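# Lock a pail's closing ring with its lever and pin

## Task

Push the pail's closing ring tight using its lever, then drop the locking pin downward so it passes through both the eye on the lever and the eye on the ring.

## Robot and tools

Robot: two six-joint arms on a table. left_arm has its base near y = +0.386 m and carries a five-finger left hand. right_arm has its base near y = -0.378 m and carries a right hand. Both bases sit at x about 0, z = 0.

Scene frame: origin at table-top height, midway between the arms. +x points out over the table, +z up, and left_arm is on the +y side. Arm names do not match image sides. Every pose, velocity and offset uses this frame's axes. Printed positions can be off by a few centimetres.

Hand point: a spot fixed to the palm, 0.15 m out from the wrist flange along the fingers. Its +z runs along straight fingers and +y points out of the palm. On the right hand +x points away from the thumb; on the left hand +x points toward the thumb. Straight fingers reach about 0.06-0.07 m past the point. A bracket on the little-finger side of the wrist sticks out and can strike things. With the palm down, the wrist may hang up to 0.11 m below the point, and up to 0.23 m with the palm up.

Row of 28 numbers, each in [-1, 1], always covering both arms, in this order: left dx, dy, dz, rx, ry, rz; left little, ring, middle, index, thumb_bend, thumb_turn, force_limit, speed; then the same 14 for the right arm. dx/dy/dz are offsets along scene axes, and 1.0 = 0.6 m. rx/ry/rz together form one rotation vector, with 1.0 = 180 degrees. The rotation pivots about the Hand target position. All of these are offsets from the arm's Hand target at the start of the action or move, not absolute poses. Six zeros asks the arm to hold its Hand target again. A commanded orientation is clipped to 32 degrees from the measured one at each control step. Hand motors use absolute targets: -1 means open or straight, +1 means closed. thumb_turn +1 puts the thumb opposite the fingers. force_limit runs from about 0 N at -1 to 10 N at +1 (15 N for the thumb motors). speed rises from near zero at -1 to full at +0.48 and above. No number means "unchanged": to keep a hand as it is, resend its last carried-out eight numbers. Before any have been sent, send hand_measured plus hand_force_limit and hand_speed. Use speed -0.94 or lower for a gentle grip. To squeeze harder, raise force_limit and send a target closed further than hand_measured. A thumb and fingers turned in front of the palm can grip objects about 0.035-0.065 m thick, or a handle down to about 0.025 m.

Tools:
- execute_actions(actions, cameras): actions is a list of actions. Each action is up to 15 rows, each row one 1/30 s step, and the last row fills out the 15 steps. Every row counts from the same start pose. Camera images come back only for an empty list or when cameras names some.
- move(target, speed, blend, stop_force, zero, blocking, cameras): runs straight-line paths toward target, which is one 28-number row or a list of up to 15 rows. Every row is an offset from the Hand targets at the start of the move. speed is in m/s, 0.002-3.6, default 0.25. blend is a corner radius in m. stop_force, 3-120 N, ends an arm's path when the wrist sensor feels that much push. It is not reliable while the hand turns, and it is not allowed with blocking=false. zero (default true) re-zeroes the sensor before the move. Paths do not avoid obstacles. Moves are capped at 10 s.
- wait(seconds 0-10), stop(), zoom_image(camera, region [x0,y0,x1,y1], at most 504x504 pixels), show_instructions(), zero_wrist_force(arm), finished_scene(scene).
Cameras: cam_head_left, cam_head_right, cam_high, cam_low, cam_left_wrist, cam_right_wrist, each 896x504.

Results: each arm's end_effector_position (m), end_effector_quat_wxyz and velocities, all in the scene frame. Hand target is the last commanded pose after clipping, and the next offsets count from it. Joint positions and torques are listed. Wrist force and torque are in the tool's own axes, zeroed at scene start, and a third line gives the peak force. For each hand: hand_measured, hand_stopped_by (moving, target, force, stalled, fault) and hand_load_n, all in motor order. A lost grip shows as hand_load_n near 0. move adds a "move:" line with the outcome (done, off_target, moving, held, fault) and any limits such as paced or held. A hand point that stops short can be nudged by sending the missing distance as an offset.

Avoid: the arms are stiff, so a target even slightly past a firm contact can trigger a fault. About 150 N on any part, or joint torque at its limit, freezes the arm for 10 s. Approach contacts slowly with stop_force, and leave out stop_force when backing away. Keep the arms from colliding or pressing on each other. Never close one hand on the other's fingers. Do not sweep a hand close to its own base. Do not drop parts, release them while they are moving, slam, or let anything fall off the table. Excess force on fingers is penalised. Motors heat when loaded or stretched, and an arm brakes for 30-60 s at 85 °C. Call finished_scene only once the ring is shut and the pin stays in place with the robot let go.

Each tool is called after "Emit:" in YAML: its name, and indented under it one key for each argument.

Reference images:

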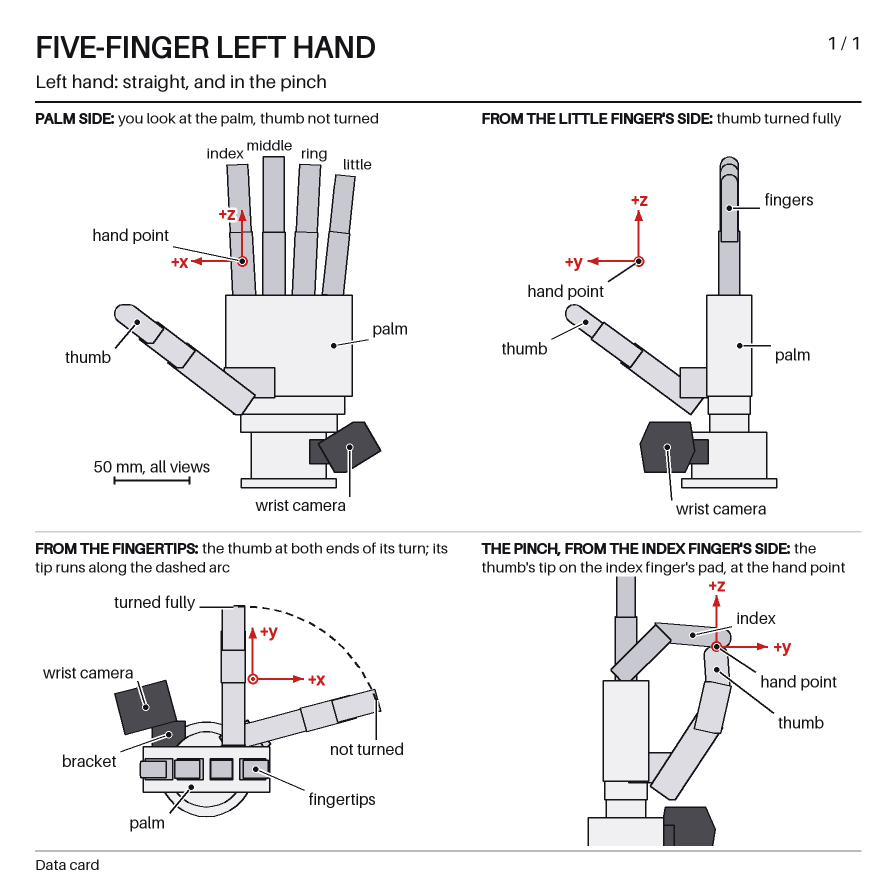

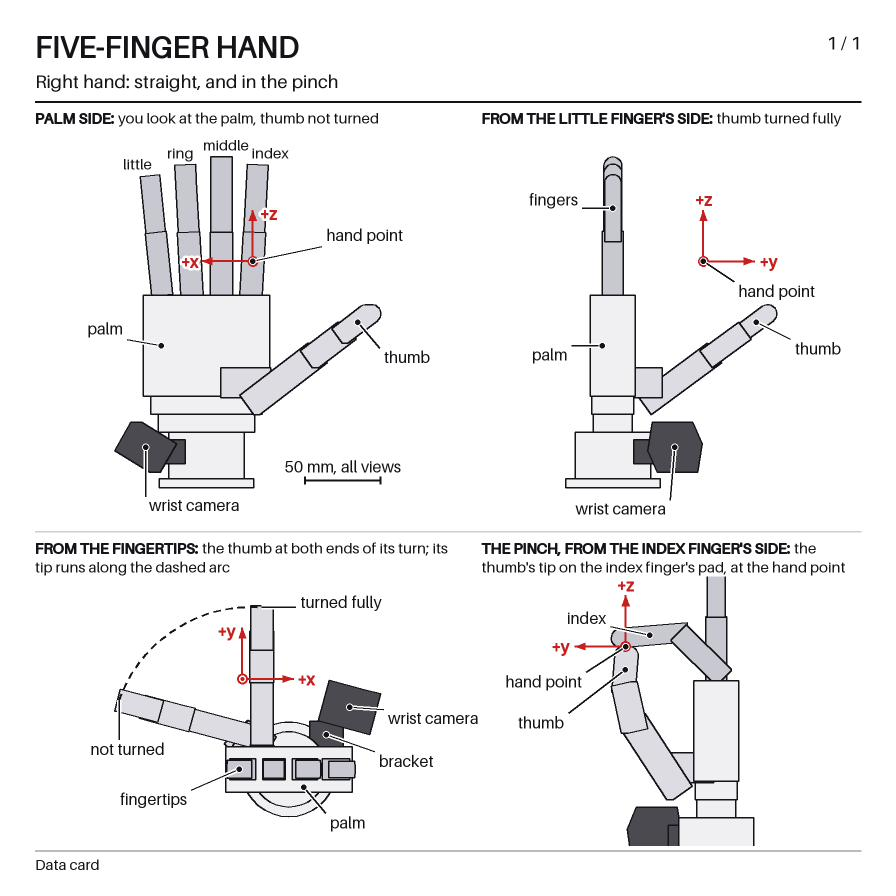

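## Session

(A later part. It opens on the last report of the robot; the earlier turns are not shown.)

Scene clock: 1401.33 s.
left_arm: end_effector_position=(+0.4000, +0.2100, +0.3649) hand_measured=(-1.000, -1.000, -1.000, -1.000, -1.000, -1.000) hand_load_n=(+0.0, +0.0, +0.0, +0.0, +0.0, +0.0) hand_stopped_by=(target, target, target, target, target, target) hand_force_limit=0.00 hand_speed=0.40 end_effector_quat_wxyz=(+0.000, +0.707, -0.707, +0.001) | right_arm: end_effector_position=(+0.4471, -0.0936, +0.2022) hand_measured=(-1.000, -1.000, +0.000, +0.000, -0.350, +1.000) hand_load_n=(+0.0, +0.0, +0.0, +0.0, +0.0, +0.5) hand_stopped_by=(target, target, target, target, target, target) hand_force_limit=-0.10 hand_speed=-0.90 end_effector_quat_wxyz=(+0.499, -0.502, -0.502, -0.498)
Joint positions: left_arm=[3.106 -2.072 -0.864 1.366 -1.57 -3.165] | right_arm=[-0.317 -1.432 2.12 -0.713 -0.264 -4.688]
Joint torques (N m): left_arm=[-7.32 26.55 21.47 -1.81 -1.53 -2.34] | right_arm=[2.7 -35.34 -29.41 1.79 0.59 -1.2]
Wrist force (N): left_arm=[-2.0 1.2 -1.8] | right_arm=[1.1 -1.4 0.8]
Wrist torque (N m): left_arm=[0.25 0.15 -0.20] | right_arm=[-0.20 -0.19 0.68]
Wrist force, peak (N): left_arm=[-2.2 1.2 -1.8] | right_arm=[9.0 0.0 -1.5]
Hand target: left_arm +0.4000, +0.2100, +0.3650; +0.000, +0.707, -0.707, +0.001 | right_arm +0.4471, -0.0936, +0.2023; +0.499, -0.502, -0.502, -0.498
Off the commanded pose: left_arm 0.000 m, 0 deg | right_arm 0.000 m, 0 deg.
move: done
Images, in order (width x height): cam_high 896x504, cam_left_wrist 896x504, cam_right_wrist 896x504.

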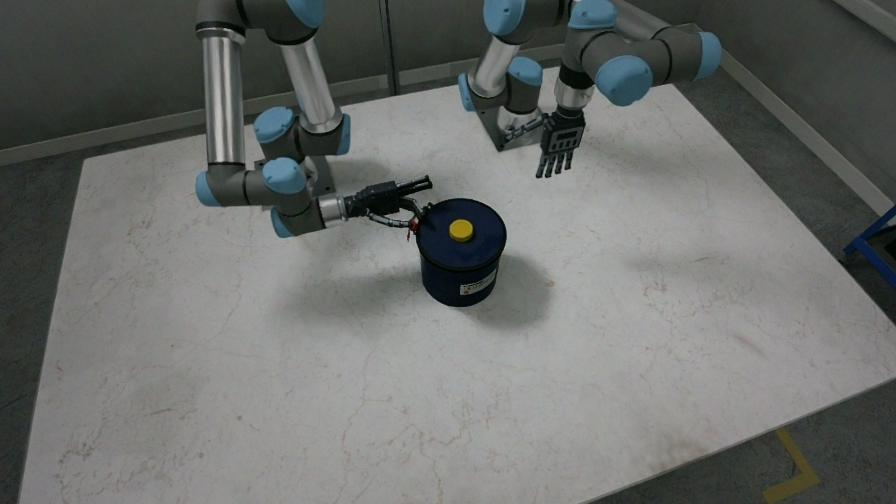

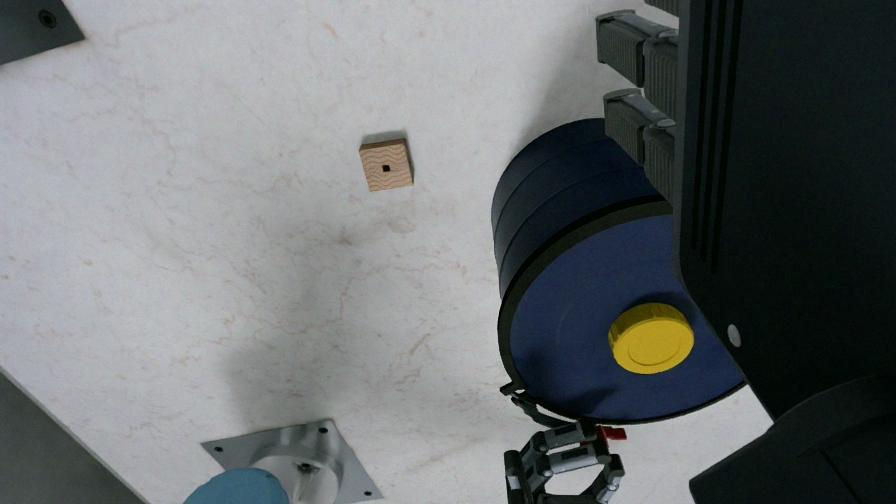

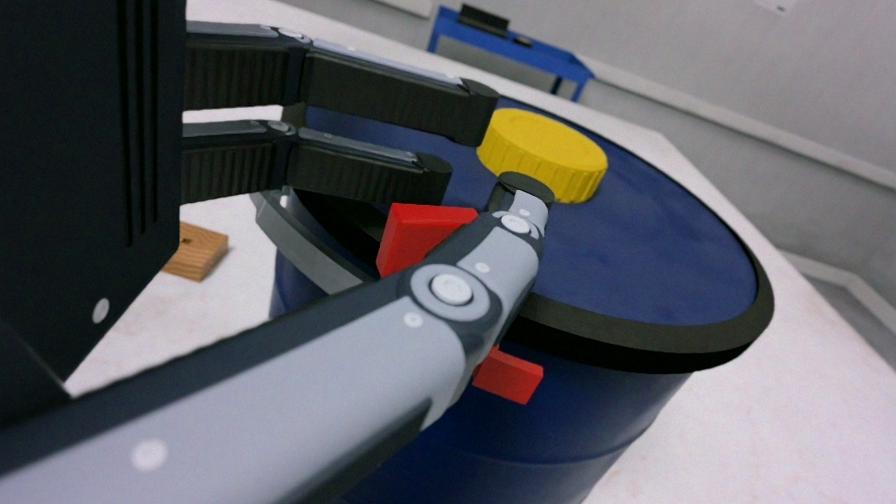

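Emit:
move:
  target:
    - [0,0,0,0,0,0,-1,-1,-1,-1,-1,-1,0,0.4,0,0,0.0033,0,0,0,-1,-1,-0.4,-0.4,-0.7,1,-0.1,-0.8]
    - [0,0,0,0,0,0,-1,-1,-1,-1,-1,-1,0,0.4,0,0,0.08,0,0,0,-1,-1,-0.4,-0.4,-0.7,1,-0.1,-0.8]
    - [0,0,0,0,0,0,-1,-1,-1,-1,-1,-1,0,0.4,0.03,-0.35,0.13,0,0,0,-1,-1,-0.4,-0.4,-0.7,1,-0.1,-0.8]
  speed: [0.004,0.03,0.15]
  cameras: ["cam_high","cam_left_wrist","cam_right_wrist"]

Emit:
zoom_image:
  camera: "cam_high"
  region: [395, 205, 435, 245]

Emit:
zoom_image:
  camera: "cam_left_wrist"
  region: [550, 390, 630, 470]

Scene clock: 1412.90 s.
left_arm: end_effector_position=(+0.4000, +0.2100, +0.3650) hand_measured=(-1.000, -1.000, -1.000, -1.000, -1.000, -1.000) hand_load_n=(+0.0, +0.0, +0.0, +0.0, +0.0, +0.5) hand_stopped_by=(target, target, target, target, target, target) hand_force_limit=0.00 hand_speed=0.40 end_effector_quat_wxyz=(+0.000, +0.707, -0.707, +0.001) | right_arm: end_effector_position=(+0.4650, -0.3035, +0.2803) hand_measured=(-1.000, -1.000, -0.400, -0.400, -0.700, +1.000) hand_load_n=(+0.0, +0.0, +0.0, +0.0, +0.0, +0.5) hand_stopped_by=(target, target, target, target, target, target) hand_force_limit=-0.10 hand_speed=-0.80 end_effector_quat_wxyz=(+0.499, -0.502, -0.502, -0.498)
Joint positions: left_arm=[3.106 -2.072 -0.864 1.366 -1.57 -3.165] | right_arm=[-0.771 -1.415 1.863 -0.458 -0.718 -4.705]
Joint torques (N m): left_arm=[-6.68 26.03 24.3 -1.91 -1.26 -2.43] | right_arm=[-13.67 -13.15 -32.32 2.66 -1.6 -1.25]
Wrist force (N): left_arm=[-1.8 1.2 -1.5] | right_arm=[1.3 -1.4 0.8]
Wrist torque (N m): left_arm=[0.23 0.15 -0.19] | right_arm=[-0.20 -0.24 0.74]
Wrist force, peak (N): left_arm=[-2.1 1.8 -1.7] | right_arm=[1.5 -1.4 1.1]
Hand target: left_arm +0.4000, +0.2100, +0.3650; +0.000, +0.707, -0.707, +0.001 | right_arm +0.4651, -0.3036, +0.2803; +0.499, -0.502, -0.502, -0.498
Off the commanded pose: left_arm 0.000 m, 0 deg | right_arm 0.000 m, 0 deg.
move: done
Images, in order (width x height): cam_high 896x504, cam_left_wrist 896x504, cam_right_wrist 896x504.

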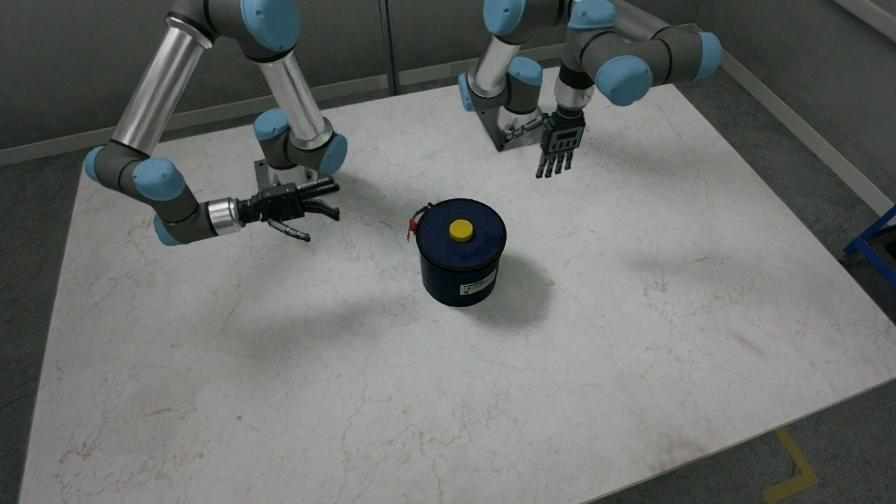

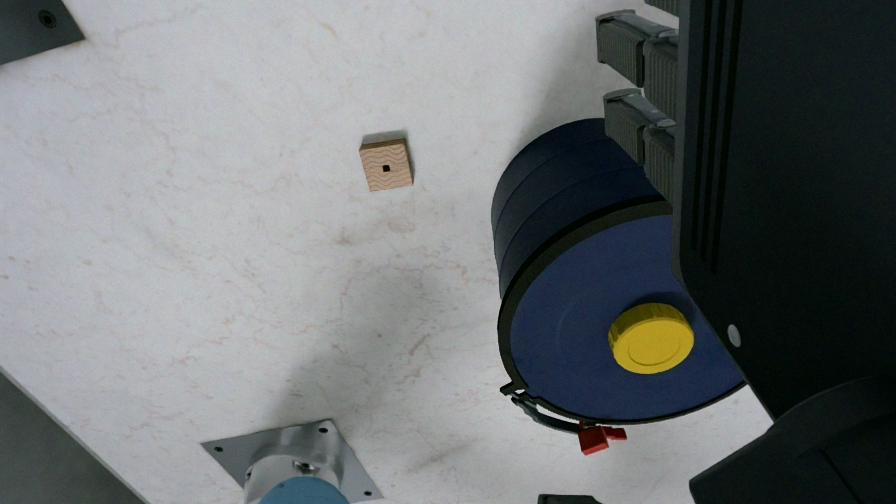

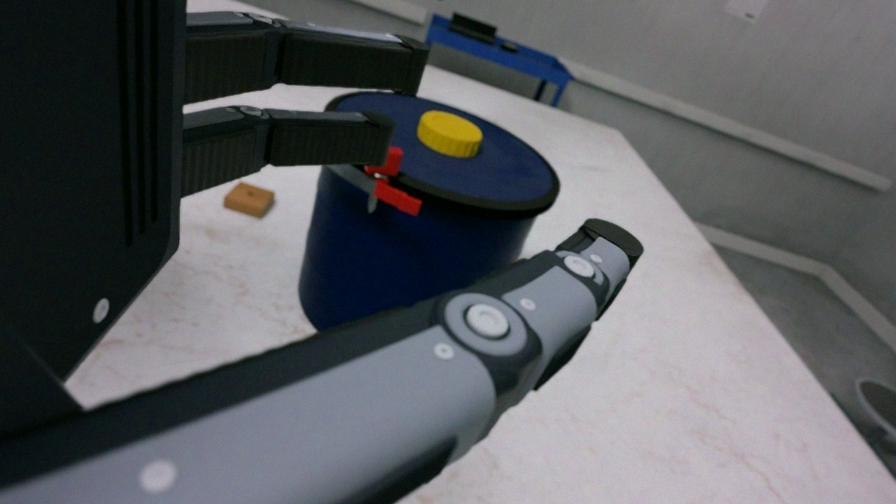

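Scaled by 12.600.

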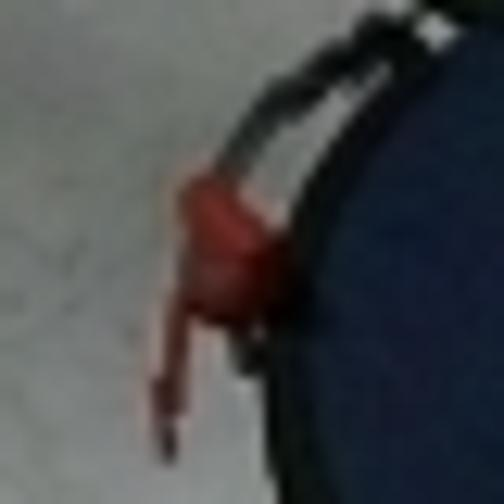

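Scaled by 6.300.

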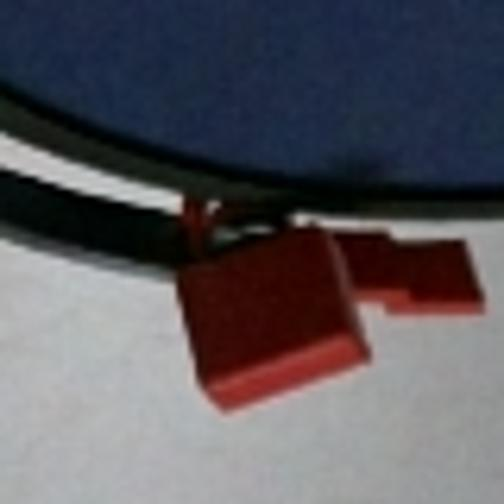

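Emit:
zoom_image:
  camera: "cam_right_wrist"
  region: [330, 120, 460, 230]

Emit:
zoom_image:
  camera: "cam_left_wrist"
  region: [570, 405, 620, 460]

Scaled by 3.877.

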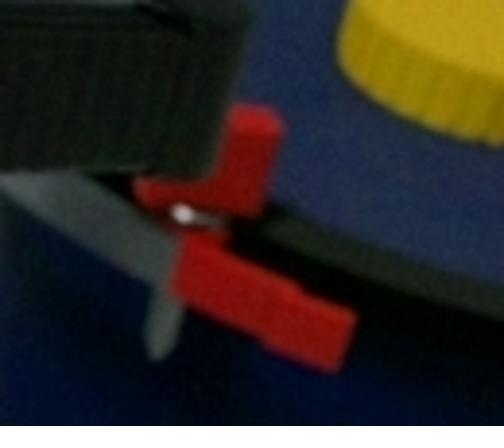

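Scaled by 9.164.

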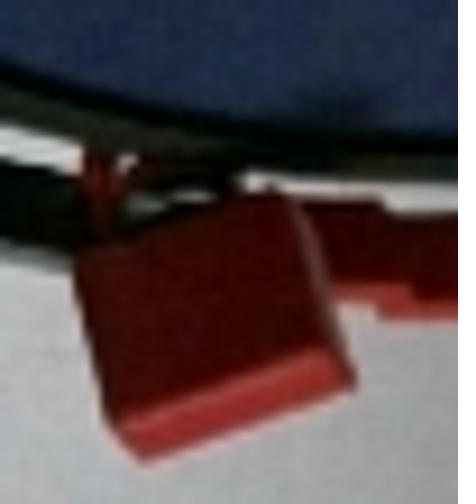

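Emit:
move:
  target: [0,0,0,0,0,0,-1,-1,-1,-1,-1,-1,0,0.4,0,0.1,0.04,0,0,0,-1,-1,-0.4,-0.4,-0.7,1,-0.1,-0.8]
  speed: 0.1
  cameras: ["cam_right_wrist"]

Emit:
zoom_image:
  camera: "cam_right_wrist"
  region: [300, 130, 500, 290]

Scene clock: 1424.37 s.
left_arm: end_effector_position=(+0.4000, +0.2100, +0.3650) hand_measured=(-1.000, -1.000, -1.000, -1.000, -1.000, -1.000) hand_load_n=(+0.0, +0.5, +0.0, -0.5, +0.0, +0.0) hand_stopped_by=(target, target, target, target, target, target) hand_force_limit=0.00 hand_speed=0.40 end_effector_quat_wxyz=(+0.000, +0.707, -0.707, +0.001) | right_arm: end_effector_position=(+0.4650, -0.2437, +0.3042) hand_measured=(-1.000, -1.000, -0.400, -0.400, -0.700, +1.000) hand_load_n=(+0.0, +0.0, +0.0, +0.0, +0.0, +0.0) hand_stopped_by=(target, target, target, target, target, target) hand_force_limit=-0.10 hand_speed=-0.80 end_effector_quat_wxyz=(+0.499, -0.502, -0.502, -0.498)
Joint positions: left_arm=[3.106 -2.072 -0.864 1.366 -1.57 -3.165] | right_arm=[-0.656 -1.487 1.879 -0.403 -0.603 -4.703]
Joint torques (N m): left_arm=[-7.48 26.88 23.79 -2.05 -1.42 -2.33] | right_arm=[12.38 -35.97 -31.53 2.5 2.17 1.3]
Wrist force (N): left_arm=[-1.6 1.3 -1.9] | right_arm=[0.9 -1.3 0.6]
Wrist torque (N m): left_arm=[0.27 0.10 -0.17] | right_arm=[-0.18 -0.14 0.65]
Wrist force, peak (N): left_arm=[-2.1 1.5 -2.0] | right_arm=[1.4 -1.7 1.1]
Hand target: left_arm +0.4000, +0.2100, +0.3650; +0.000, +0.707, -0.707, +0.001 | right_arm +0.4651, -0.2436, +0.3043; +0.499, -0.502, -0.502, -0.498
Off the commanded pose: left_arm 0.000 m, 0 deg | right_arm 0.000 m, 0 deg.
move: done
Images, in order (width x height): cam_right_wrist 896x504.

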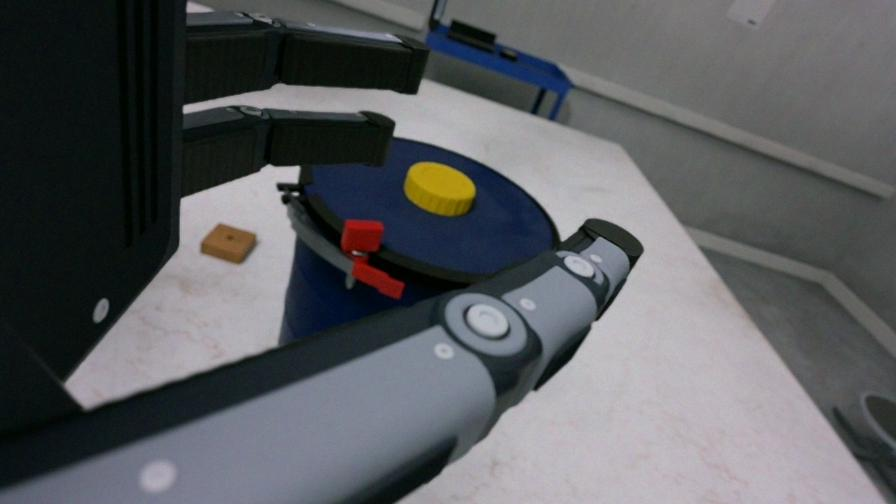

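Scaled by 2.520.

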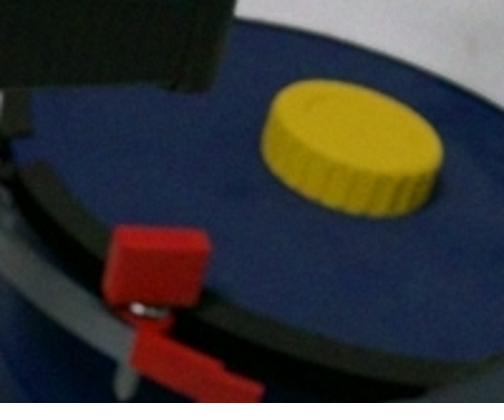

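Emit:
zoom_image:
  camera: "cam_right_wrist"
  region: [325, 205, 415, 305]

Scaled by 5.040.

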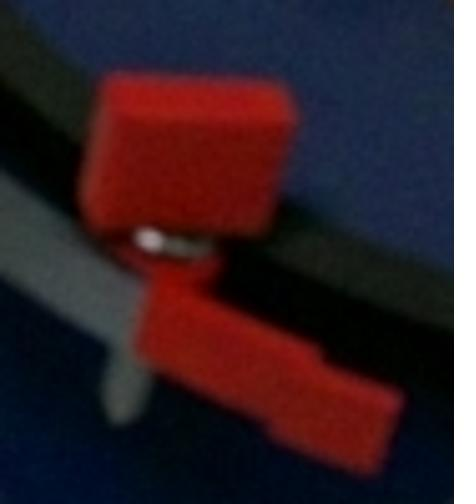

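Emit:
finished_scene:
  scene: 2

The scene is finished: the task was done.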